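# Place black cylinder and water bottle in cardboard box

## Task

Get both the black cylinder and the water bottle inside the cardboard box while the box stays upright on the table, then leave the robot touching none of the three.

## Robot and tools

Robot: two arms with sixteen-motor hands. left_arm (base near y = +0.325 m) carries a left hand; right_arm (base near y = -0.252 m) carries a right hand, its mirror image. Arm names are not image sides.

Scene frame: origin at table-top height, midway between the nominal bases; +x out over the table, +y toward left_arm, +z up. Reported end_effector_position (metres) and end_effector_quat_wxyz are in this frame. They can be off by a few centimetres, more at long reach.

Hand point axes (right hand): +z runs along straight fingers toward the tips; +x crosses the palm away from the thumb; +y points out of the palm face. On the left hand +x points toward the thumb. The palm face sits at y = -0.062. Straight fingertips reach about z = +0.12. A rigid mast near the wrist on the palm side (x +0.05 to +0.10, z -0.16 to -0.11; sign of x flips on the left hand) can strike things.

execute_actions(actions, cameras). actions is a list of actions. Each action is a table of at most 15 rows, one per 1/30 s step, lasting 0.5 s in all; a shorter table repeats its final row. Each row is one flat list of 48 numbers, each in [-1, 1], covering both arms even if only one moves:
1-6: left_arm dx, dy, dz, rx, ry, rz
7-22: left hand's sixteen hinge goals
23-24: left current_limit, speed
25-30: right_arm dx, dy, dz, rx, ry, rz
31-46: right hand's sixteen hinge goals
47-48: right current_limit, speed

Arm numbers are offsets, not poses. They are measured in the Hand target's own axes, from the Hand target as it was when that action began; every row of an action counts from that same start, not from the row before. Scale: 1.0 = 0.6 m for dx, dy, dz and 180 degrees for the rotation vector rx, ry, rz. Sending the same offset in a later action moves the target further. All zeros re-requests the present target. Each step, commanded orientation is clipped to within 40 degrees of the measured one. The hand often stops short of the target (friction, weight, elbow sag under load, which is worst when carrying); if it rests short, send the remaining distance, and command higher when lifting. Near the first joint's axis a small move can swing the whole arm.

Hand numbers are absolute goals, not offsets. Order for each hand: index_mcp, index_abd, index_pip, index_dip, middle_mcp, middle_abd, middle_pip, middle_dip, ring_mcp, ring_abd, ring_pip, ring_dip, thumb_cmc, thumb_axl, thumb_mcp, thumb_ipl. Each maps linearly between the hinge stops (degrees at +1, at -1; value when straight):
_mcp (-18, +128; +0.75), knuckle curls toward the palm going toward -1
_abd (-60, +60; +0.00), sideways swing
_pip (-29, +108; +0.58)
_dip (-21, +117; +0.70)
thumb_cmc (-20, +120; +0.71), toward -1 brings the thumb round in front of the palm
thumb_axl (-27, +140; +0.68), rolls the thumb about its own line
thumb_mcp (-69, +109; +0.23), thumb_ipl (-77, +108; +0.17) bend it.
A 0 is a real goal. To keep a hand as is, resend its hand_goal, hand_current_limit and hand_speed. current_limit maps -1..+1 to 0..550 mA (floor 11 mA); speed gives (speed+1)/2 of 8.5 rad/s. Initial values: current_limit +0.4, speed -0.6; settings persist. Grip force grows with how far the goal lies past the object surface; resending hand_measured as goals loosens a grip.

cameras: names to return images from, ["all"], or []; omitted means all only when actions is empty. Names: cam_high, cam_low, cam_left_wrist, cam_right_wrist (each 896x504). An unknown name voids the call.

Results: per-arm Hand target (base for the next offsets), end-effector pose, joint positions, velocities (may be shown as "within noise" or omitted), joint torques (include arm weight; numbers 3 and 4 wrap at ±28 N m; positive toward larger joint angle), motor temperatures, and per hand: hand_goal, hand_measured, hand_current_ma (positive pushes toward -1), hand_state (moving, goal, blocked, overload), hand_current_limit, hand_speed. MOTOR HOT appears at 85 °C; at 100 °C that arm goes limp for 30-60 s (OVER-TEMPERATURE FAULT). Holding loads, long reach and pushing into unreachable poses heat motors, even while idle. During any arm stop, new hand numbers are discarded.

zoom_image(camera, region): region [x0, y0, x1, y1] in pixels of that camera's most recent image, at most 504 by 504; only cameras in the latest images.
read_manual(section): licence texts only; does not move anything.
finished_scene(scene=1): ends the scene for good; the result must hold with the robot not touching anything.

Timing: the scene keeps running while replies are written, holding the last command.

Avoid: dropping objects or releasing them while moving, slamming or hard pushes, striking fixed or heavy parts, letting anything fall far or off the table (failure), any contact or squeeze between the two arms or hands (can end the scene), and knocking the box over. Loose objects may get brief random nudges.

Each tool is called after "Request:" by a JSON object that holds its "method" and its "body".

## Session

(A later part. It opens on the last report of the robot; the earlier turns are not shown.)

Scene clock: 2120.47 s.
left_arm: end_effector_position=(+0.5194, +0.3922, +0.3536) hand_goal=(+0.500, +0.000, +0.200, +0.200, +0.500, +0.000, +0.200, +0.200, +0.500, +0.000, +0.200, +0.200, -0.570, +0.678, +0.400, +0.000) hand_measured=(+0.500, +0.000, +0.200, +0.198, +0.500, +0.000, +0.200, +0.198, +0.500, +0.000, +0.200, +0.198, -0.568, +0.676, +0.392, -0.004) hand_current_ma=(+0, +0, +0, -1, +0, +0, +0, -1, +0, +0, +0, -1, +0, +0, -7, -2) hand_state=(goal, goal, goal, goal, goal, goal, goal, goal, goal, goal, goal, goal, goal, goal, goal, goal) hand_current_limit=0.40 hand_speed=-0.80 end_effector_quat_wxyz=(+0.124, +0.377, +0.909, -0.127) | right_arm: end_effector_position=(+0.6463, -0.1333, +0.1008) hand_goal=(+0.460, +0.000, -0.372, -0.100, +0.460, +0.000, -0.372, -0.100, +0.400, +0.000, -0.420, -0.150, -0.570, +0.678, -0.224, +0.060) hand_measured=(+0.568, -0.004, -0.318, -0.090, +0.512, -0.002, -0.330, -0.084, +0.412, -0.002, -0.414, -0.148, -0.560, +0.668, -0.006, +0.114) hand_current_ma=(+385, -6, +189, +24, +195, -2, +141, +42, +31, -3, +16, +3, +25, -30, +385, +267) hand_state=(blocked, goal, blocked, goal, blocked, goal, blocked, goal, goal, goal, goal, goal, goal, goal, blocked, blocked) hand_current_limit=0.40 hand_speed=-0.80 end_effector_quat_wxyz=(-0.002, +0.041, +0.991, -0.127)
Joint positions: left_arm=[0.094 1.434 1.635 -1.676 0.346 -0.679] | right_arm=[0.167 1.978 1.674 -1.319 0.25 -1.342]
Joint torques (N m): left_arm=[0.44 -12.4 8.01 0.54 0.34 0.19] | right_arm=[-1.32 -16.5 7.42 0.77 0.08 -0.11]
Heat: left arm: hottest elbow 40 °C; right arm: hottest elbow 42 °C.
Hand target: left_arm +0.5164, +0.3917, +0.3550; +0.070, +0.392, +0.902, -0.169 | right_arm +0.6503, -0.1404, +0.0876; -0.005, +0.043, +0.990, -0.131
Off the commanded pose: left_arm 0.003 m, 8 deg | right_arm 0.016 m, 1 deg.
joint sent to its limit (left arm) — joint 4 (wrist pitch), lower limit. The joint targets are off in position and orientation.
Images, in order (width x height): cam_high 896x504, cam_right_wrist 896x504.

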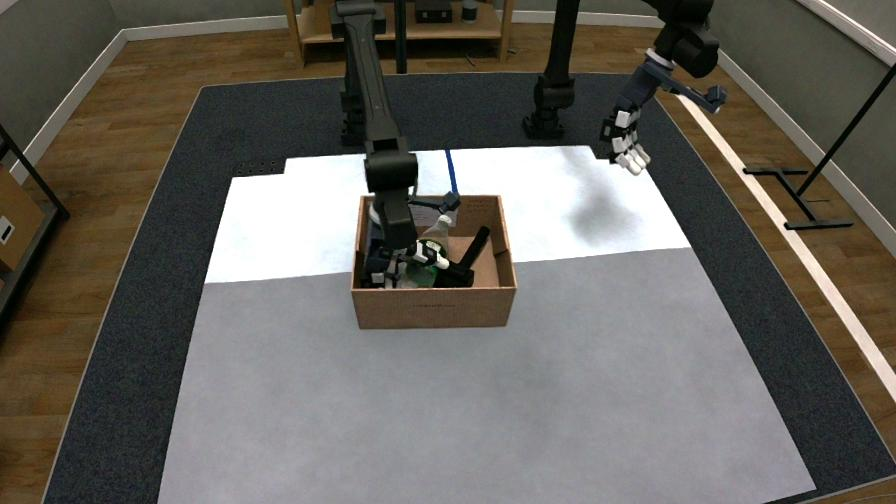

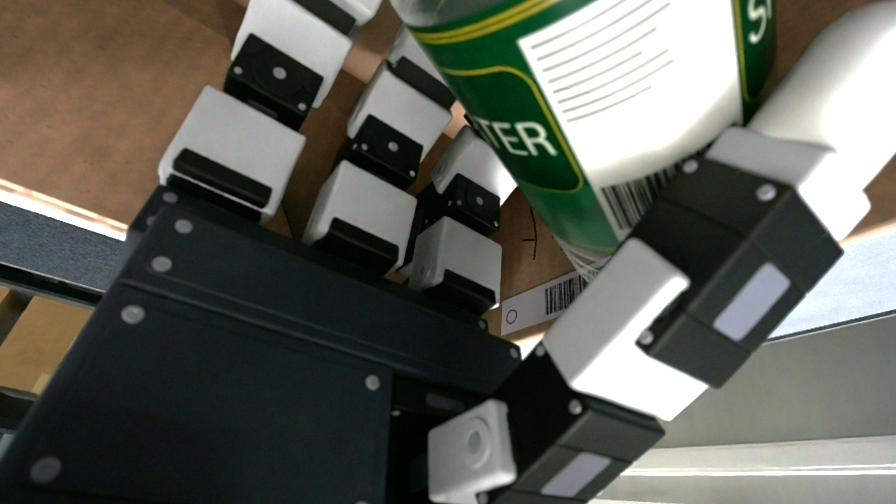

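Request:
{"method": "execute_actions", "body": {"actions": [[[0,0,0,0,0,0,0.5,0,0.2,0.2,0.5,0,0.2,0.2,0.5,0,0.2,0.2,-0.571,0.678,0.4,0.0,0.4,-0.8,0,0.0075,0.0329,0,0,0,0.46,0,-0.372,-0.1,0.46,0,-0.372,-0.1,0.4,0,-0.42,-0.15,-0.571,0.678,-0.225,0.059,0.4,-0.8]]], "cameras": ["cam_high"]}}

Request:
{"method": "zoom_image", "body": {"camera": "cam_high", "region": [340, 180, 520, 340]}}

Scene clock: 2127.73 s.
left_arm: end_effector_position=(+0.5194, +0.3922, +0.3536) hand_goal=(+0.500, +0.000, +0.200, +0.200, +0.500, +0.000, +0.200, +0.200, +0.500, +0.000, +0.200, +0.200, -0.570, +0.678, +0.400, +0.000) hand_measured=(+0.500, +0.000, +0.200, +0.198, +0.500, +0.000, +0.200, +0.198, +0.500, +0.000, +0.200, +0.198, -0.568, +0.676, +0.392, -0.004) hand_current_ma=(+0, +0, +0, -1, +0, +0, +0, -1, +0, +0, +0, -1, +0, +0, -7, -2) hand_state=(goal, goal, goal, goal, goal, goal, goal, goal, goal, goal, goal, goal, goal, goal, goal, goal) hand_current_limit=0.40 hand_speed=-0.80 end_effector_quat_wxyz=(+0.124, +0.377, +0.909, -0.127) | right_arm: end_effector_position=(+0.6463, -0.1341, +0.0793) hand_goal=(+0.460, +0.000, -0.372, -0.100, +0.460, +0.000, -0.372, -0.100, +0.400, +0.000, -0.420, -0.150, -0.570, +0.678, -0.224, +0.060) hand_measured=(+0.568, -0.004, -0.318, -0.090, +0.512, -0.002, -0.330, -0.084, +0.412, -0.002, -0.414, -0.148, -0.560, +0.668, -0.006, +0.114) hand_current_ma=(+385, -6, +189, +24, +195, -2, +141, +42, +31, -3, +16, +3, +25, -30, +385, +267) hand_state=(blocked, goal, blocked, goal, blocked, goal, blocked, goal, goal, goal, goal, goal, goal, goal, blocked, blocked) hand_current_limit=0.40 hand_speed=-0.80 end_effector_quat_wxyz=(-0.003, +0.040, +0.991, -0.128)
Joint positions: left_arm=[0.094 1.434 1.635 -1.676 0.346 -0.679] | right_arm=[0.166 1.998 1.647 -1.273 0.25 -1.345]
Joint torques (N m): left_arm=[0.09 -12.28 7.9 0.4 0.36 0.15] | right_arm=[-1.32 -16.85 7.41 0.73 0.07 -0.11]
Heat: left arm: hottest elbow 40 °C; right arm: hottest elbow 42 °C.
Hand target: left_arm +0.5164, +0.3917, +0.3550; +0.070, +0.392, +0.902, -0.169 | right_arm +0.6503, -0.1412, +0.0674; -0.005, +0.043, +0.990, -0.131
Off the commanded pose: left_arm 0.003 m, 8 deg | right_arm 0.014 m, 1 deg.
joint sent to its limit (left arm) — joint 4 (wrist pitch), lower limit. The joint targets are off in position and orientation.
Images, in order (width x height): cam_high 896x504.

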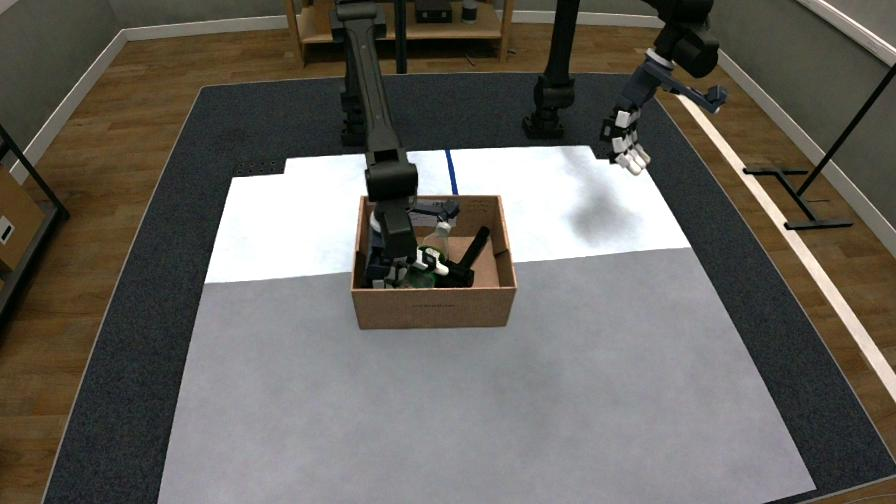

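Scaled by 2.800 from the camera's 896x504 image, which has a finer 1280x720 frame.

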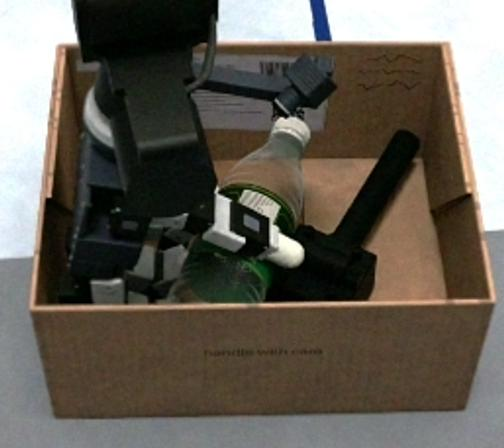

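Request:
{"method": "execute_actions", "body": {"actions": [[[0,0,0,0,0,0,0.5,0,0.2,0.2,0.5,0,0.2,0.2,0.5,0,0.2,0.2,-0.571,0.678,0.4,0.0,0.4,-0.8,0,0.0087,0.0322,0,0,0,0.46,0,-0.372,-0.1,0.46,0,-0.372,-0.1,0.4,0,-0.42,-0.15,-0.571,0.678,-0.225,0.059,0.4,-0.8]]], "cameras": ["cam_high","cam_right_wrist"]}}

Request:
{"method": "zoom_image", "body": {"camera": "cam_high", "region": [340, 180, 520, 340]}}

Scene clock: 2135.87 s.
left_arm: end_effector_position=(+0.5194, +0.3922, +0.3536) hand_goal=(+0.500, +0.000, +0.200, +0.200, +0.500, +0.000, +0.200, +0.200, +0.500, +0.000, +0.200, +0.200, -0.570, +0.678, +0.400, +0.000) hand_measured=(+0.500, +0.000, +0.200, +0.198, +0.500, +0.000, +0.200, +0.198, +0.500, +0.000, +0.200, +0.198, -0.568, +0.676, +0.392, -0.004) hand_current_ma=(+0, +0, +0, -1, +0, +0, +0, -1, +0, +0, +0, -1, +0, +0, -7, -2) hand_state=(goal, goal, goal, goal, goal, goal, goal, goal, goal, goal, goal, goal, goal, goal, goal, goal) hand_current_limit=0.40 hand_speed=-0.80 end_effector_quat_wxyz=(+0.124, +0.377, +0.909, -0.127) | right_arm: end_effector_position=(+0.6466, -0.1348, +0.0683) hand_goal=(+0.460, +0.000, -0.372, -0.100, +0.460, +0.000, -0.372, -0.100, +0.400, +0.000, -0.420, -0.150, -0.570, +0.678, -0.224, +0.060) hand_measured=(+0.568, -0.004, -0.318, -0.084, +0.512, -0.002, -0.330, -0.090, +0.410, -0.002, -0.418, -0.152, -0.554, +0.668, -0.006, +0.114) hand_current_ma=(+385, -6, +189, +43, +195, -2, +136, +24, +28, -3, +3, -2, +44, -30, +385, +266) hand_state=(blocked, goal, blocked, goal, blocked, goal, blocked, goal, goal, goal, goal, goal, goal, goal, blocked, blocked) hand_current_limit=0.40 hand_speed=-0.80 end_effector_quat_wxyz=(+0.001, +0.039, +0.991, -0.127)
Joint positions: left_arm=[0.094 1.434 1.635 -1.676 0.346 -0.679] | right_arm=[0.164 2.004 1.625 -1.237 0.25 -1.351]
Joint torques (N m): left_arm=[0.32 -11.81 7.88 0.53 0.42 0.29] | right_arm=[-1.26 -15.85 7.1 1.03 0.07 -0.03]
Heat: left arm: hottest elbow 40 °C; right arm: hottest elbow 42 °C.
Hand target: left_arm +0.5164, +0.3917, +0.3550; +0.070, +0.392, +0.902, -0.169 | right_arm +0.6503, -0.1411, +0.0474; -0.005, +0.043, +0.990, -0.131
Off the commanded pose: left_arm 0.003 m, 8 deg | right_arm 0.022 m, 1 deg.
joint sent to its limit (left arm) — joint 4 (wrist pitch), lower limit. The joint targets are off in position and orientation.
Images, in order (width x height): cam_high 896x504, cam_right_wrist 896x504.

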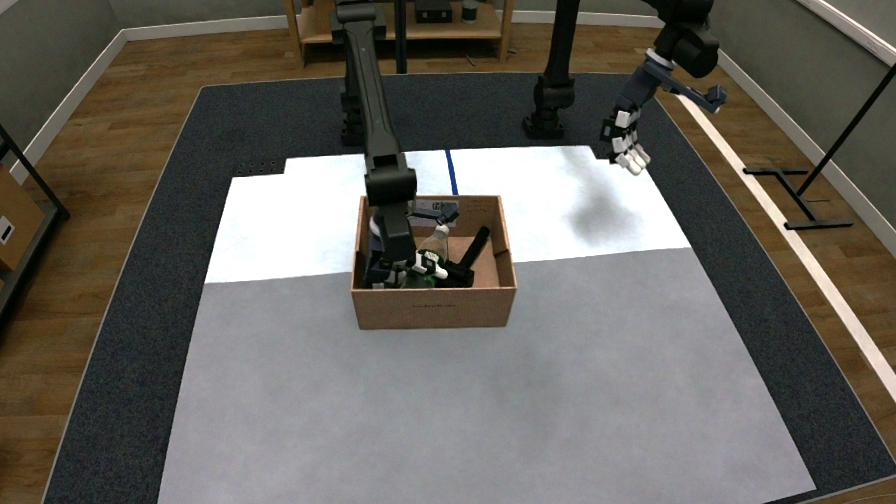

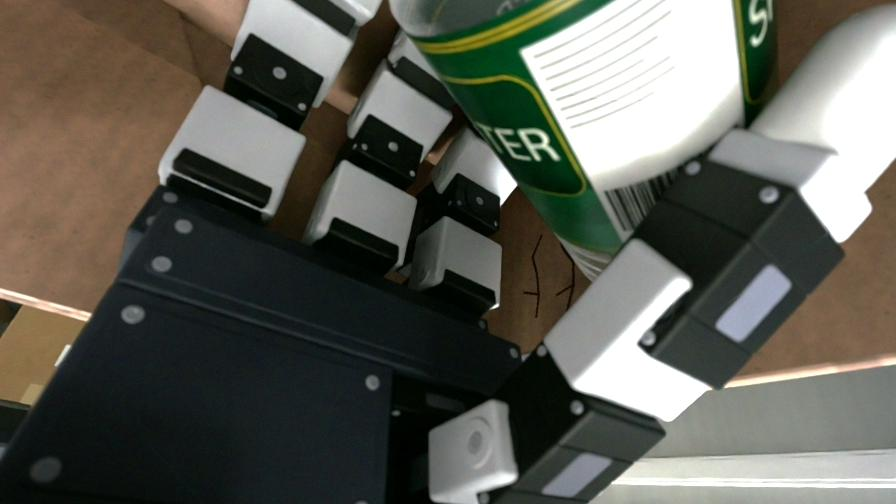

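Scaled by 2.800 from the camera's 896x504 image, which has a finer 1280x720 frame.

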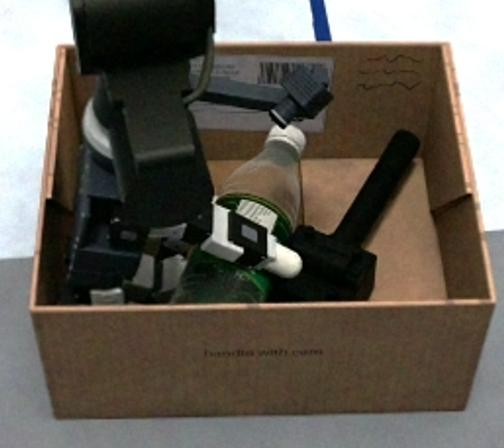

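Request:
{"method": "execute_actions", "body": {"actions": [[[0,0,0,0,0,0,0.5,0,0.2,0.2,0.5,0,0.2,0.2,0.5,0,0.2,0.2,-0.571,0.678,0.4,0.0,0.4,-0.8,0,-0.0026,-0.0097,0,0,0,0.56,0,-0.34,-0.09,0.51,0,-0.345,-0.09,0.41,0,-0.42,-0.15,-0.571,0.678,0.0,0.1,0.4,-0.92]],[[0,0,0,0,0,0,0.5,0,0.2,0.2,0.5,0,0.2,0.2,0.5,0,0.2,0.2,-0.571,0.678,0.4,0.0,0.4,-0.8,0,0,0,0,0,0,0.56,0,-0.34,-0.09,0.51,0,-0.345,-0.09,0.41,0,-0.42,-0.15,-0.571,0.678,0.15,0.1,0.4,-0.92]]], "cameras": ["cam_high","cam_right_wrist"]}}

Request:
{"method": "zoom_image", "body": {"camera": "cam_high", "region": [340, 180, 520, 340]}}

Scene clock: 2154.53 s.
left_arm: end_effector_position=(+0.5194, +0.3922, +0.3536) hand_goal=(+0.500, +0.000, +0.200, +0.200, +0.500, +0.000, +0.200, +0.200, +0.500, +0.000, +0.200, +0.200, -0.570, +0.678, +0.400, +0.000) hand_measured=(+0.500, +0.000, +0.200, +0.198, +0.500, +0.000, +0.200, +0.198, +0.500, +0.000, +0.200, +0.198, -0.568, +0.676, +0.392, -0.004) hand_current_ma=(+0, +0, +0, -1, +0, +0, +0, -1, +0, +0, +0, -1, +0, +0, -7, -2) hand_state=(goal, goal, goal, goal, goal, goal, goal, goal, goal, goal, goal, goal, goal, goal, goal, goal) hand_current_limit=0.40 hand_speed=-0.80 end_effector_quat_wxyz=(+0.124, +0.377, +0.909, -0.127) | right_arm: end_effector_position=(+0.6472, -0.1395, +0.0664) hand_goal=(+0.560, +0.000, -0.340, -0.090, +0.510, +0.000, -0.344, -0.090, +0.410, +0.000, -0.420, -0.150, -0.570, +0.678, +0.150, +0.100) hand_measured=(+0.566, -0.004, -0.332, -0.086, +0.516, -0.002, -0.338, -0.088, +0.418, -0.002, -0.418, -0.152, -0.568, +0.676, +0.142, +0.100) hand_current_ma=(+12, -5, +19, +6, +12, -2, +15, +6, +19, -3, +3, -2, +5, -5, -29, +2) hand_state=(goal, goal, goal, goal, goal, goal, goal, goal, goal, goal, goal, goal, goal, goal, goal, goal) hand_current_limit=0.40 hand_speed=-0.92 end_effector_quat_wxyz=(-0.001, +0.042, +0.991, -0.127)
Joint positions: left_arm=[0.094 1.434 1.635 -1.676 0.346 -0.679] | right_arm=[0.157 2.007 1.625 -1.237 0.25 -1.351]
Joint torques (N m): left_arm=[0.91 -11.87 8.2 0.38 0.39 0.16] | right_arm=[-1.14 -16.38 7.66 0.54 0.07 -0.03]
Heat: left arm: hottest elbow 40 °C; right arm: hottest elbow 41 °C.
Hand target: left_arm +0.5164, +0.3917, +0.3550; +0.070, +0.392, +0.902, -0.169 | right_arm +0.6503, -0.1411, +0.0534; -0.005, +0.043, +0.990, -0.131
Off the commanded pose: left_arm 0.003 m, 8 deg | right_arm 0.013 m, 1 deg.
joint sent to its limit (left arm) — joint 4 (wrist pitch), lower limit. The joint targets are off in position and orientation.
Images, in order (width x height): cam_high 896x504, cam_right_wrist 896x504.

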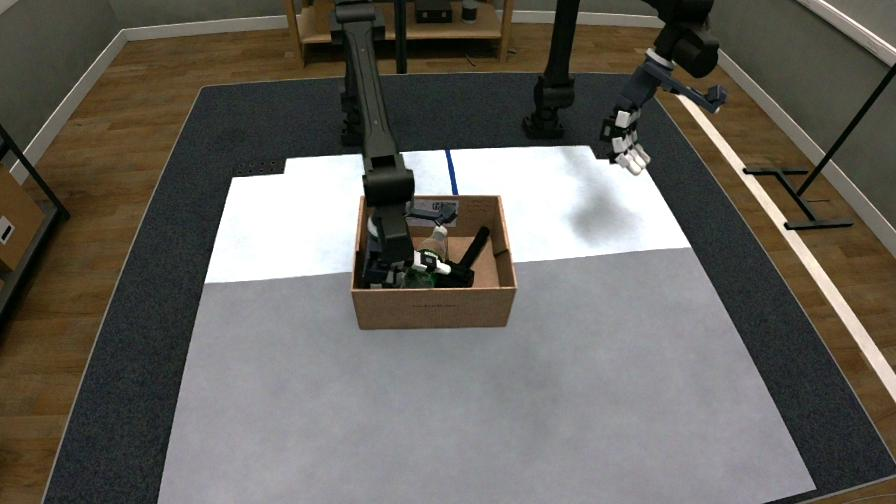

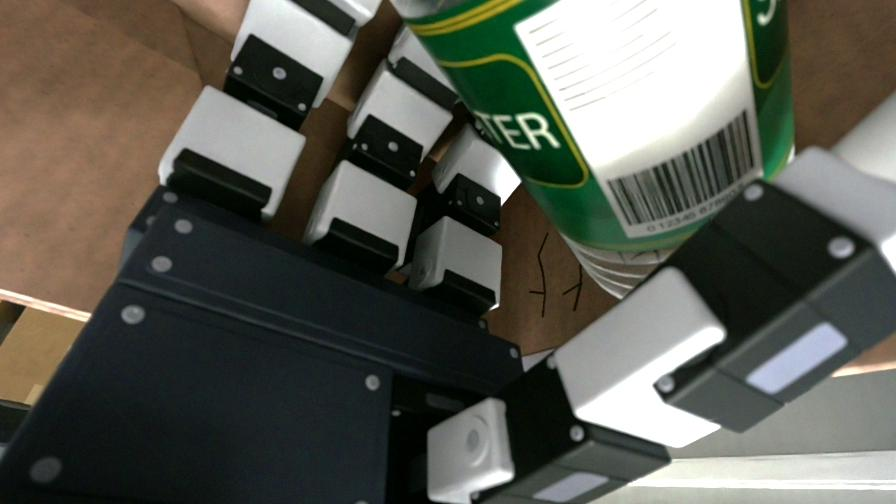

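Scaled by 2.800 from the camera's 896x504 image, which has a finer 1280x720 frame.

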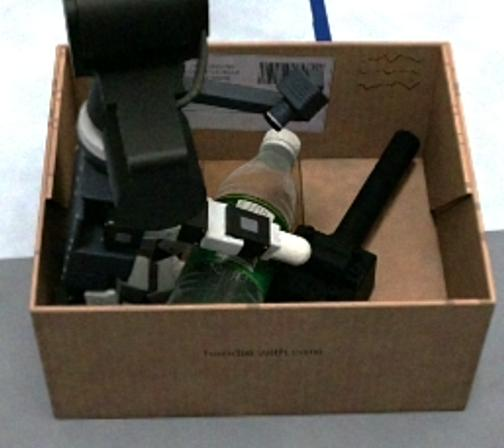

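Request:
{"method": "execute_actions", "body": {"actions": [[[0,0,0,0,0,0,0.5,0,0.2,0.2,0.5,0,0.2,0.2,0.5,0,0.2,0.2,-0.571,0.678,0.4,0.0,0.4,-0.8,0,-0.007,-0.0242,0,0,0,0.56,0,-0.34,-0.09,0.51,0,-0.345,-0.09,0.41,0,-0.42,-0.15,-0.571,0.678,0.35,0.1,0.2,-0.92]],[[0,0,0,0,0,0,0.5,0,0.2,0.2,0.5,0,0.2,0.2,0.5,0,0.2,0.2,-0.571,0.678,0.4,0.0,0.4,-0.8,0,-0.007,-0.0242,0,0,0,0.56,0,-0.22,0.05,0.51,0,-0.22,0.05,0.41,0,-0.3,0.0,-0.571,0.678,0.4,0.1,0.2,-0.92]]], "cameras": ["cam_high","cam_right_wrist"]}}

Request:
{"method": "zoom_image", "body": {"camera": "cam_high", "region": [340, 180, 520, 340]}}

Scene clock: 2175.63 s.
left_arm: end_effector_position=(+0.5194, +0.3922, +0.3536) hand_goal=(+0.500, +0.000, +0.200, +0.200, +0.500, +0.000, +0.200, +0.200, +0.500, +0.000, +0.200, +0.200, -0.570, +0.678, +0.400, +0.000) hand_measured=(+0.500, +0.000, +0.200, +0.198, +0.500, +0.000, +0.200, +0.198, +0.500, +0.000, +0.200, +0.198, -0.568, +0.676, +0.392, -0.004) hand_current_ma=(+0, +0, +0, -1, +0, +0, +0, -1, +0, +0, +0, -1, +0, +0, -7, -2) hand_state=(goal, goal, goal, goal, goal, goal, goal, goal, goal, goal, goal, goal, goal, goal, goal, goal) hand_current_limit=0.40 hand_speed=-0.80 end_effector_quat_wxyz=(+0.124, +0.377, +0.909, -0.127) | right_arm: end_effector_position=(+0.6329, -0.1415, +0.0661) hand_goal=(+0.560, +0.000, -0.220, +0.050, +0.510, +0.000, -0.220, +0.050, +0.410, +0.000, -0.300, +0.000, -0.570, +0.678, +0.400, +0.100) hand_measured=(+0.558, -0.002, -0.222, +0.048, +0.514, -0.002, -0.220, +0.048, +0.418, -0.002, -0.300, -0.002, -0.568, +0.676, +0.390, +0.100) hand_current_ma=(-6, -2, -4, -4, +10, -2, +0, -4, +19, -3, +0, -4, +5, -5, -32, +2) hand_state=(goal, goal, goal, goal, goal, goal, goal, goal, goal, goal, goal, goal, goal, goal, goal, goal) hand_current_limit=0.20 hand_speed=-0.92 end_effector_quat_wxyz=(-0.027, +0.037, +0.990, -0.132)
Joint positions: left_arm=[0.094 1.434 1.635 -1.676 0.346 -0.679] | right_arm=[0.157 2.005 1.625 -1.29 0.252 -1.356]
Joint torques (N m): left_arm=[0.21 -11.81 8.06 0.23 0.39 0.31] | right_arm=[-1.38 -18.61 10.22 0.01 0.04 -0.02]
Heat: left arm: hottest elbow 40 °C; right arm: hottest elbow 41 °C.
Hand target: left_arm +0.5164, +0.3917, +0.3550; +0.070, +0.392, +0.902, -0.169 | right_arm +0.6502, -0.1417, +0.0836; -0.005, +0.043, +0.990, -0.131
Off the commanded pose: left_arm 0.003 m, 8 deg | right_arm 0.025 m, 3 deg.
joint sent to its limit (left arm) — joint 4 (wrist pitch), lower limit. The joint targets are off in position and orientation.
Images, in order (width x height): cam_high 896x504, cam_right_wrist 896x504.

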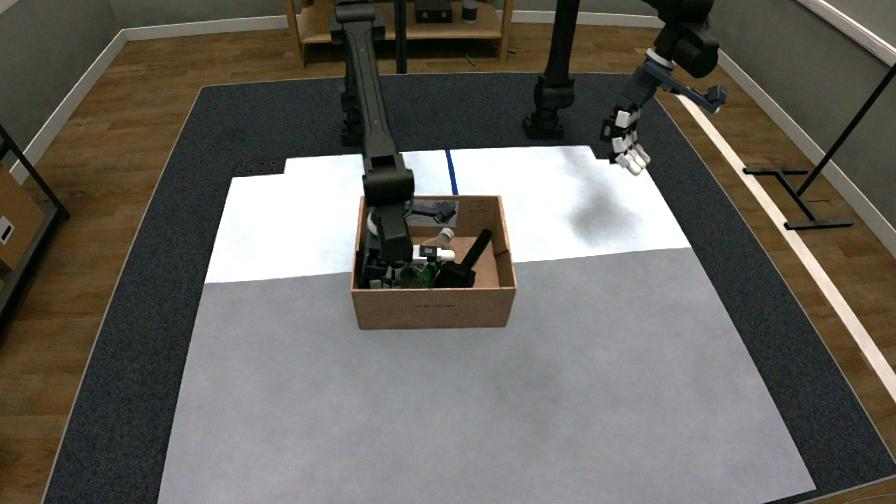

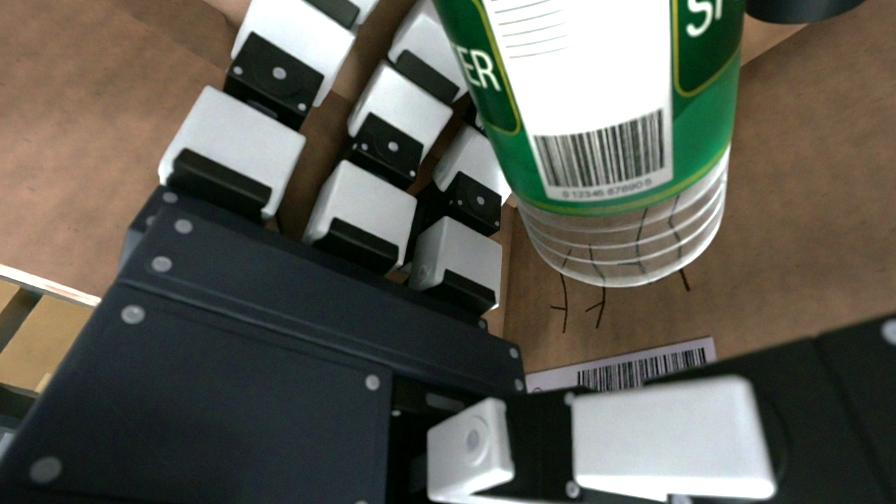

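Scaled by 2.800 from the camera's 896x504 image, which has a finer 1280x720 frame.

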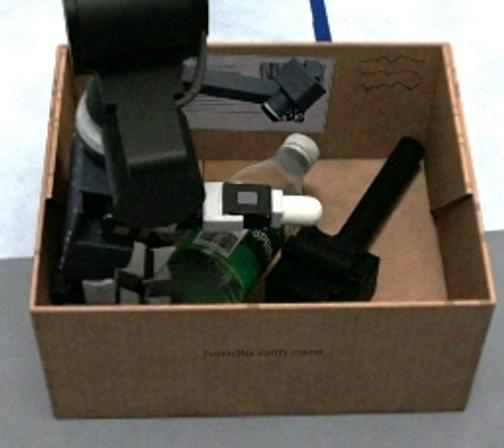

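Request:
{"method": "execute_actions", "body": {"actions": [[[0,0,0,0,0,0,0.5,0,0.2,0.2,0.5,0,0.2,0.2,0.5,0,0.2,0.2,-0.571,0.678,0.4,0.0,0.4,-0.8,0,-0.0085,-0.0322,0,0,0,0.6,0,-0.12,0.15,0.56,0,-0.12,0.15,0.5,0,-0.2,0.1,-0.571,0.678,0.4,0.1,0.2,-0.9]],[[0,0,0,0,0,0,0.5,0,0.2,0.2,0.5,0,0.2,0.2,0.5,0,0.2,0.2,-0.571,0.678,0.4,0.0,0.4,-0.8,0,-0.0085,-0.0322,0,0,0,0.65,0,0.0,0.25,0.65,0,0.0,0.25,0.65,0,-0.05,0.2,-0.571,0.678,0.4,0.1,0.2,-0.9]]], "cameras": ["cam_high","cam_right_wrist"]}}

Request:
{"method": "zoom_image", "body": {"camera": "cam_high", "region": [340, 180, 520, 340]}}

Scene clock: 2185.27 s.
left_arm: end_effector_position=(+0.5194, +0.3922, +0.3536) hand_goal=(+0.500, +0.000, +0.200, +0.200, +0.500, +0.000, +0.200, +0.200, +0.500, +0.000, +0.200, +0.200, -0.570, +0.678, +0.400, +0.000) hand_measured=(+0.500, +0.000, +0.200, +0.198, +0.500, +0.000, +0.200, +0.198, +0.500, +0.000, +0.200, +0.198, -0.568, +0.676, +0.392, -0.004) hand_current_ma=(+0, +0, +0, -1, +0, +0, +0, -1, +0, +0, +0, -1, +0, +0, -7, -2) hand_state=(goal, goal, goal, goal, goal, goal, goal, goal, goal, goal, goal, goal, goal, goal, goal, goal) hand_current_limit=0.40 hand_speed=-0.80 end_effector_quat_wxyz=(+0.124, +0.377, +0.909, -0.127) | right_arm: end_effector_position=(+0.6334, -0.1348, +0.0974) hand_goal=(+0.650, +0.000, +0.000, +0.250, +0.650, +0.000, +0.000, +0.250, +0.650, +0.000, -0.050, +0.200, -0.570, +0.678, +0.400, +0.100) hand_measured=(+0.648, +0.000, +0.000, +0.248, +0.646, -0.002, -0.002, +0.248, +0.630, -0.002, -0.052, +0.198, -0.568, +0.676, +0.390, +0.100) hand_current_ma=(-3, -1, +0, -3, -7, -2, -2, -4, -59, -3, -2, -4, +4, -5, -31, +2) hand_state=(goal, goal, goal, goal, goal, goal, goal, goal, goal, goal, goal, goal, goal, goal, goal, goal) hand_current_limit=0.20 hand_speed=-0.90 end_effector_quat_wxyz=(-0.027, +0.035, +0.990, -0.132)
Joint positions: left_arm=[0.094 1.434 1.635 -1.676 0.346 -0.679] | right_arm=[0.167 1.981 1.673 -1.364 0.25 -1.348]
Joint torques (N m): left_arm=[-0.32 -11.87 7.92 0.36 0.47 0.24] | right_arm=[-1.32 -19.19 11.21 -0.2 0.12 -0.01]
Heat: left arm: hottest elbow 40 °C; right arm: hottest elbow 42 °C.
Hand target: left_arm +0.5164, +0.3917, +0.3550; +0.070, +0.392, +0.902, -0.169 | right_arm +0.6502, -0.1415, +0.1236; -0.005, +0.043, +0.990, -0.131
Off the commanded pose: left_arm 0.003 m, 8 deg | right_arm 0.032 m, 3 deg.
joint sent to its limit (left arm) — joint 4 (wrist pitch), lower limit. The joint targets are off in position and orientation.
Images, in order (width x height): cam_high 896x504, cam_right_wrist 896x504.

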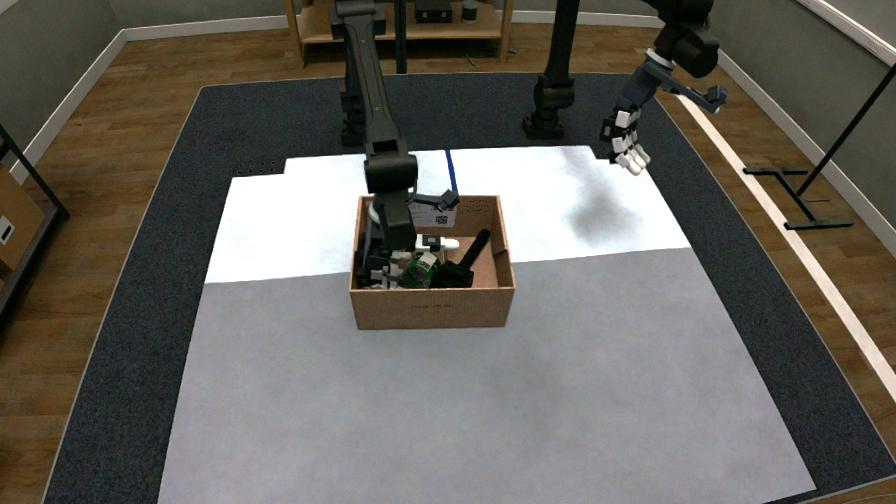

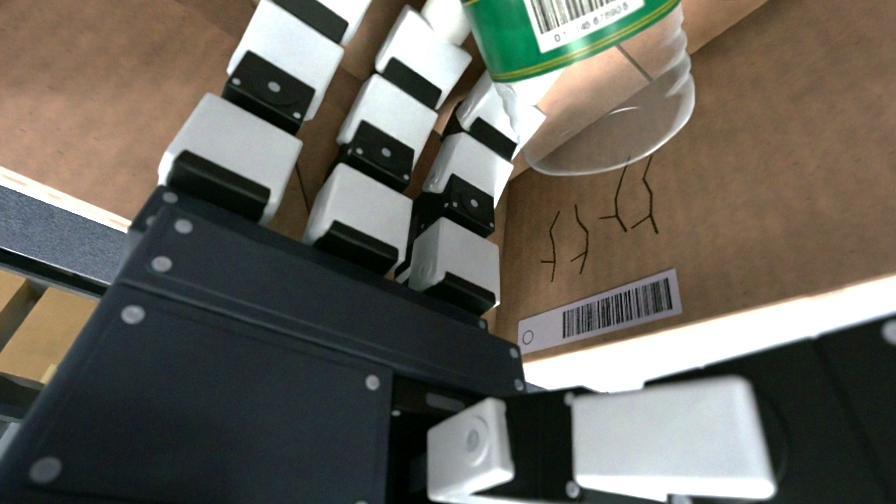

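Scaled by 2.800 from the camera's 896x504 image, which has a finer 1280x720 frame.

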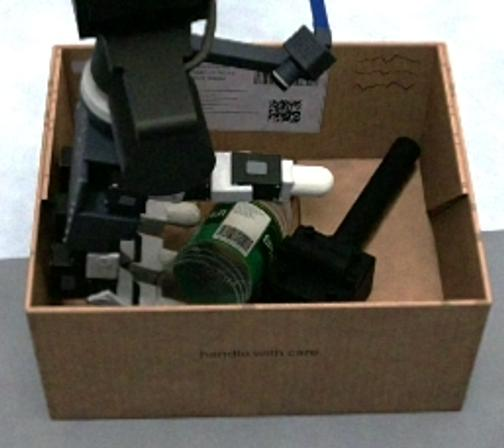

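Request:
{"method": "execute_actions", "body": {"actions": [[[0,0,0,0,0,0,0.5,0,0.2,0.2,0.5,0,0.2,0.2,0.5,0,0.2,0.2,-0.571,0.678,0.4,0.0,0.4,-0.8,0,-0.0065,-0.0402,0,0,0,0.65,0,0.2,0.4,0.65,0,0.2,0.4,0.65,0,0.2,0.4,-0.571,0.678,0.4,0.1,0.2,-0.88]],[[0,0,0,0,0,0,0.5,0,0.2,0.2,0.5,0,0.2,0.2,0.5,0,0.2,0.2,-0.571,0.678,0.4,0.0,0.4,-0.8,0,-0.0065,-0.0402,0,0,0,0.65,0,0.35,0.55,0.65,0,0.35,0.55,0.65,0,0.35,0.55,-0.571,0.678,0.4,0.1,0.2,-0.88]]], "cameras": ["cam_high","cam_right_wrist"]}}

Request:
{"method": "zoom_image", "body": {"camera": "cam_high", "region": [340, 180, 520, 340]}}

Scene clock: 2196.77 s.
left_arm: end_effector_position=(+0.5194, +0.3922, +0.3536) hand_goal=(+0.500, +0.000, +0.200, +0.200, +0.500, +0.000, +0.200, +0.200, +0.500, +0.000, +0.200, +0.200, -0.570, +0.678, +0.400, +0.000) hand_measured=(+0.500, +0.000, +0.200, +0.198, +0.500, +0.000, +0.200, +0.198, +0.500, +0.000, +0.200, +0.198, -0.568, +0.676, +0.392, -0.004) hand_current_ma=(+0, +0, +0, -1, +0, +0, +0, -1, +0, +0, +0, -1, +0, +0, -7, -2) hand_state=(goal, goal, goal, goal, goal, goal, goal, goal, goal, goal, goal, goal, goal, goal, goal, goal) hand_current_limit=0.40 hand_speed=-0.80 end_effector_quat_wxyz=(+0.124, +0.377, +0.909, -0.127) | right_arm: end_effector_position=(+0.6337, -0.1348, +0.1452) hand_goal=(+0.650, +0.000, +0.350, +0.550, +0.650, +0.000, +0.350, +0.550, +0.650, +0.000, +0.350, +0.550, -0.570, +0.678, +0.400, +0.100) hand_measured=(+0.648, +0.000, +0.348, +0.548, +0.646, -0.002, +0.348, +0.548, +0.646, -0.002, +0.348, +0.548, -0.568, +0.676, +0.390, +0.100) hand_current_ma=(-3, -1, -5, -4, -12, -2, -4, -5, -11, -3, -5, -5, +4, -5, -31, +2) hand_state=(goal, goal, goal, goal, goal, goal, goal, goal, goal, goal, goal, goal, goal, goal, goal, goal) hand_current_limit=0.20 hand_speed=-0.88 end_effector_quat_wxyz=(-0.033, +0.034, +0.990, -0.133)
Joint positions: left_arm=[0.094 1.434 1.635 -1.676 0.346 -0.679] | right_arm=[0.167 1.958 1.767 -1.493 0.25 -1.348]
Joint torques (N m): left_arm=[0.03 -12.16 8.01 0.1 0.36 0.27] | right_arm=[-0.62 -19.02 11.49 -0.13 0.13 0.07]
Heat: left arm: hottest elbow 40 °C; right arm: hottest elbow 42 °C.
Hand target: left_arm +0.5164, +0.3917, +0.3550; +0.070, +0.392, +0.902, -0.169 | right_arm +0.6506, -0.1366, +0.1722; -0.005, +0.043, +0.990, -0.131
Off the commanded pose: left_arm 0.003 m, 8 deg | right_arm 0.032 m, 3 deg.
joint sent to its limit (left arm) — joint 4 (wrist pitch), lower limit. The joint targets are off in position and orientation.
Images, in order (width x height): cam_high 896x504, cam_right_wrist 896x504.

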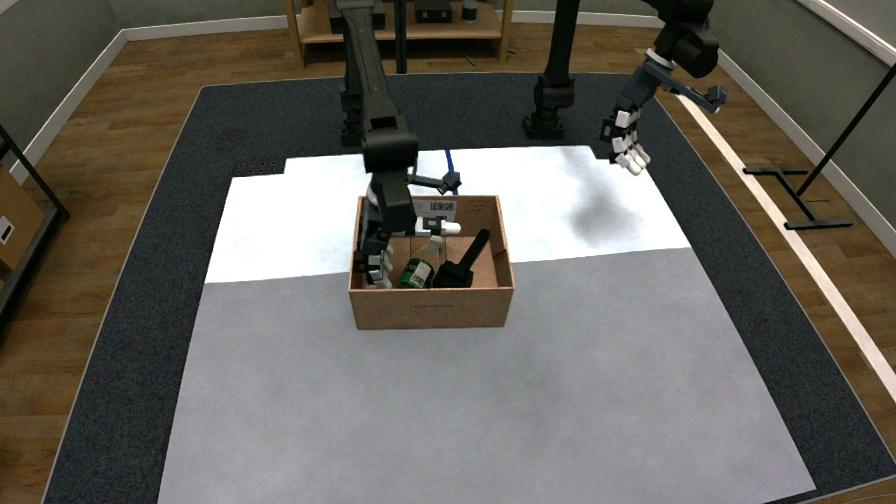

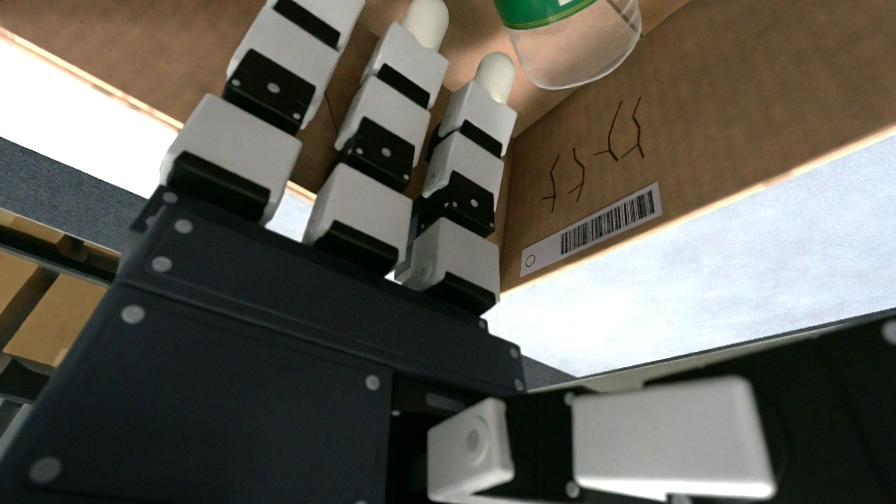

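Scaled by 2.800 from the camera's 896x504 image, which has a finer 1280x720 frame.

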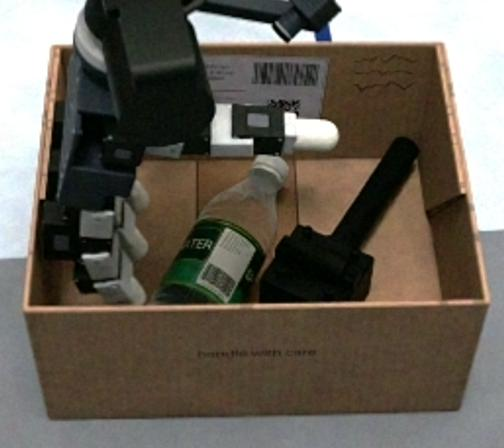

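Request:
{"method": "execute_actions", "body": {"actions": [[[0,0,0,0,0,0,0.5,0,0.2,0.2,0.5,0,0.2,0.2,0.5,0,0.2,0.2,-0.571,0.678,0.4,0.0,0.4,-0.8,0,-0.012,-0.0725,0,0,0,0.65,0,0.35,0.55,0.65,0,0.35,0.55,0.65,0,0.35,0.55,-0.571,0.678,0.4,0.1,0.2,-0.88]],[[0,0,0,0,0,0,0.5,0,0.2,0.2,0.5,0,0.2,0.2,0.5,0,0.2,0.2,-0.571,0.678,0.4,0.0,0.4,-0.8,0,-0.014,-0.0805,0,0,0,0.65,0,0.35,0.55,0.65,0,0.35,0.55,0.65,0,0.35,0.55,-0.571,0.678,0.4,0.1,0.2,-0.88]],[[0,0,0,0,0,0,0.5,0,0.2,0.2,0.5,0,0.2,0.2,0.5,0,0.2,0.2,-0.571,0.678,0.4,0.0,0.4,-0.8,0.03,-0.0217,-0.0805,0,0,0,0.65,0,0.35,0.55,0.65,0,0.35,0.55,0.65,0,0.35,0.55,-0.571,0.678,0.4,0.1,0.2,-0.88]]], "cameras": ["cam_high"]}}

Request:
{"method": "zoom_image", "body": {"camera": "cam_high", "region": [320, 130, 520, 340]}}

Scene clock: 2210.70 s.
left_arm: end_effector_position=(+0.5194, +0.3922, +0.3536) hand_goal=(+0.500, +0.000, +0.200, +0.200, +0.500, +0.000, +0.200, +0.200, +0.500, +0.000, +0.200, +0.200, -0.570, +0.678, +0.400, +0.000) hand_measured=(+0.500, +0.000, +0.200, +0.198, +0.500, +0.000, +0.200, +0.198, +0.500, +0.000, +0.200, +0.198, -0.568, +0.676, +0.392, -0.004) hand_current_ma=(+0, +0, +0, -1, +0, +0, +0, -1, +0, +0, +0, -1, +0, +0, -7, -2) hand_state=(goal, goal, goal, goal, goal, goal, goal, goal, goal, goal, goal, goal, goal, goal, goal, goal) hand_current_limit=0.40 hand_speed=-0.80 end_effector_quat_wxyz=(+0.124, +0.377, +0.909, -0.127) | right_arm: end_effector_position=(+0.6268, -0.1336, +0.3065) hand_goal=(+0.650, +0.000, +0.350, +0.550, +0.650, +0.000, +0.350, +0.550, +0.650, +0.000, +0.350, +0.550, -0.570, +0.678, +0.400, +0.100) hand_measured=(+0.648, +0.000, +0.348, +0.548, +0.646, -0.002, +0.348, +0.548, +0.646, -0.002, +0.348, +0.548, -0.568, +0.676, +0.392, +0.100) hand_current_ma=(-3, -1, -5, -4, -10, -2, -4, -5, -10, -3, -4, -5, +3, -5, -28, +2) hand_state=(goal, goal, goal, goal, goal, goal, goal, goal, goal, goal, goal, goal, goal, goal, goal, goal) hand_current_limit=0.20 hand_speed=-0.88 end_effector_quat_wxyz=(+0.042, +0.043, +0.992, -0.114)
Joint positions: left_arm=[0.094 1.434 1.635 -1.676 0.346 -0.679] | right_arm=[0.167 1.81 1.96 -1.678 0.24 -1.35]
Joint torques (N m): left_arm=[0.56 -11.46 7.91 0.27 0.36 0.18] | right_arm=[-0.15 -16.03 10.26 0.21 -0.04 0]
Heat: left arm: hottest elbow 40 °C; right arm: hottest elbow 43 °C.
Hand target: left_arm +0.5164, +0.3917, +0.3550; +0.070, +0.392, +0.902, -0.169 | right_arm +0.6333, -0.1263, +0.3149; -0.005, +0.043, +0.990, -0.131
Off the commanded pose: left_arm 0.003 m, 8 deg | right_arm 0.013 m, 6 deg.
joint sent to its limit (left arm) — joint 4 (wrist pitch), lower limit. The joint targets are off in position and orientation.
joint sent to its limit (right arm) — joint 4 (wrist pitch), lower limit. The joint targets are off in position and orientation.
Images, in order (width x height): cam_high 896x504.

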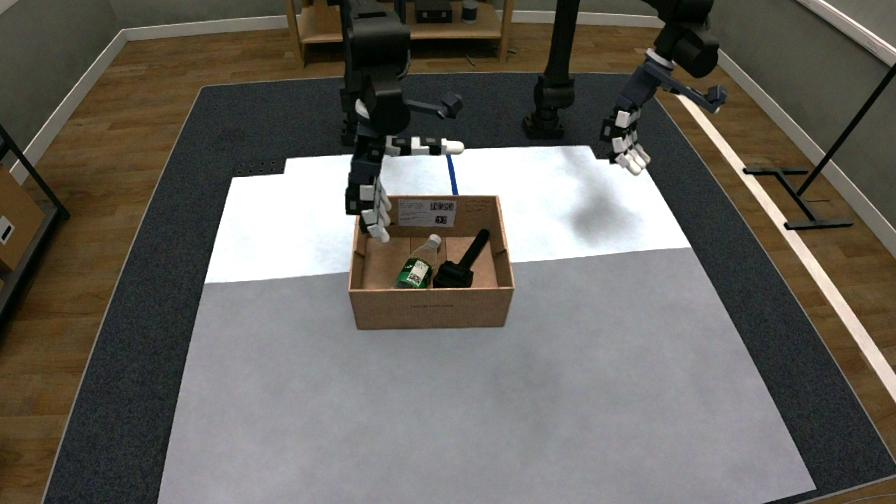

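Scaled by 2.400 from the camera's 896x504 image, which has a finer 1280x720 frame.

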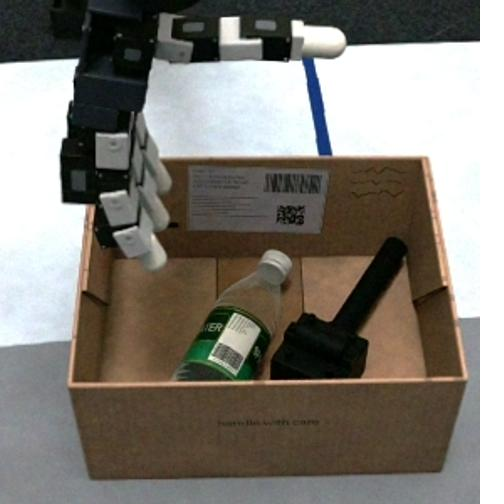

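Request:
{"method": "execute_actions", "body": {"actions": [[[0,0,0,0,0,0,0.5,0,0.2,0.2,0.5,0,0.2,0.2,0.5,0,0.2,0.2,-0.571,0.678,0.4,0.0,0.4,-0.8,0,-0.075,-0.02,0,0,0,0.65,0,0.35,0.55,0.65,0,0.35,0.55,0.65,0,0.35,0.55,-0.571,0.678,0.4,0.1,0.2,-0.88]],[[0,0,0,0,0,0,0.5,0,0.2,0.2,0.5,0,0.2,0.2,0.5,0,0.2,0.2,-0.571,0.678,0.4,0.0,0.4,-0.8,0.03,-0.09,0.0,0,0,0,0.65,0,0.35,0.55,0.65,0,0.35,0.55,0.65,0,0.35,0.55,-0.571,0.678,0.4,0.1,0.2,-0.88]]], "cameras": ["cam_high"]}}

Request:
{"method": "zoom_image", "body": {"camera": "cam_high", "region": [300, 130, 520, 340]}}

Scene clock: 2222.57 s.
left_arm: end_effector_position=(+0.5194, +0.3922, +0.3536) hand_goal=(+0.500, +0.000, +0.200, +0.200, +0.500, +0.000, +0.200, +0.200, +0.500, +0.000, +0.200, +0.200, -0.570, +0.678, +0.400, +0.000) hand_measured=(+0.500, +0.000, +0.200, +0.198, +0.500, +0.000, +0.200, +0.198, +0.500, +0.000, +0.200, +0.198, -0.568, +0.676, +0.392, -0.004) hand_current_ma=(+0, +0, +0, -1, +0, +0, +0, -1, +0, +0, +0, -1, +0, +0, -7, -2) hand_state=(goal, goal, goal, goal, goal, goal, goal, goal, goal, goal, goal, goal, goal, goal, goal, goal) hand_current_limit=0.40 hand_speed=-0.80 end_effector_quat_wxyz=(+0.124, +0.377, +0.909, -0.127) | right_arm: end_effector_position=(+0.6098, -0.2176, +0.3545) hand_goal=(+0.650, +0.000, +0.350, +0.550, +0.650, +0.000, +0.350, +0.550, +0.650, +0.000, +0.350, +0.550, -0.570, +0.678, +0.400, +0.100) hand_measured=(+0.648, +0.000, +0.348, +0.548, +0.648, -0.002, +0.348, +0.548, +0.648, -0.002, +0.348, +0.548, -0.568, +0.676, +0.392, +0.100) hand_current_ma=(-4, -1, -4, -4, -4, -2, -3, -4, -4, -3, -4, -5, +2, -5, -27, +2) hand_state=(goal, goal, goal, goal, goal, goal, goal, goal, goal, goal, goal, goal, goal, goal, goal, goal) hand_current_limit=0.20 hand_speed=-0.88 end_effector_quat_wxyz=(+0.068, +0.046, +0.990, -0.117)
Joint positions: left_arm=[0.094 1.434 1.635 -1.676 0.346 -0.679] | right_arm=[0.019 1.721 1.958 -1.678 0.238 -1.503]
Joint torques (N m): left_arm=[0.44 -12.16 8.06 0.58 0.43 0.24] | right_arm=[-0.21 -15.03 7.65 0.39 0.1 -0.11]
Heat: left arm: hottest elbow 40 °C; right arm: hottest elbow 44 °C.
Hand target: left_arm +0.5164, +0.3917, +0.3550; +0.070, +0.392, +0.902, -0.169 | right_arm +0.6073, -0.2169, +0.3522; -0.005, +0.043, +0.990, -0.131
Off the commanded pose: left_arm 0.003 m, 8 deg | right_arm 0.003 m, 8 deg.
joint sent to its limit (left arm) — joint 4 (wrist pitch), lower limit. The joint targets are off in position and orientation.
joint sent to its limit (right arm) — joint 4 (wrist pitch), lower limit. The joint targets are off in position and orientation.
Images, in order (width x height): cam_high 896x504.

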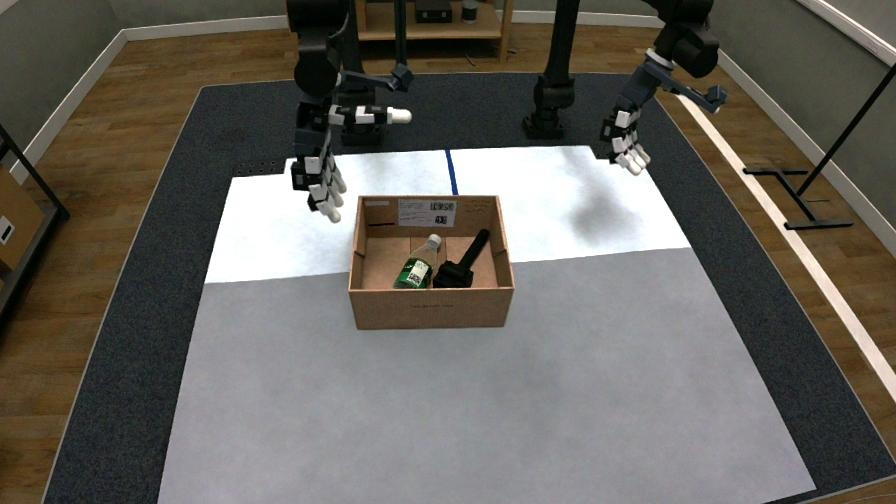

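Scaled by 2.291 from the camera's 896x504 image, which has a finer 1280x720 frame.

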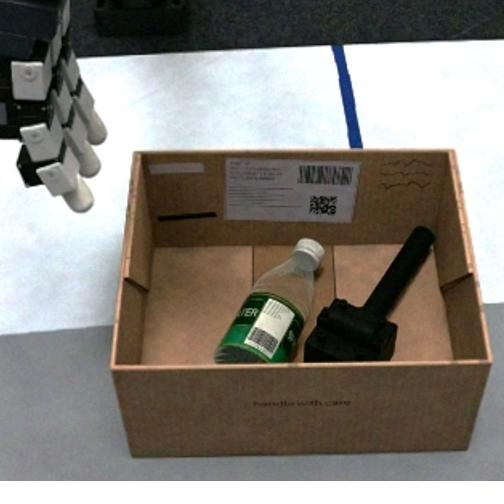

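Both objects are in the standing box, and both hands are clear.

Request:
{"method": "finished_scene", "body": {}}

The scene is finished: the task was done.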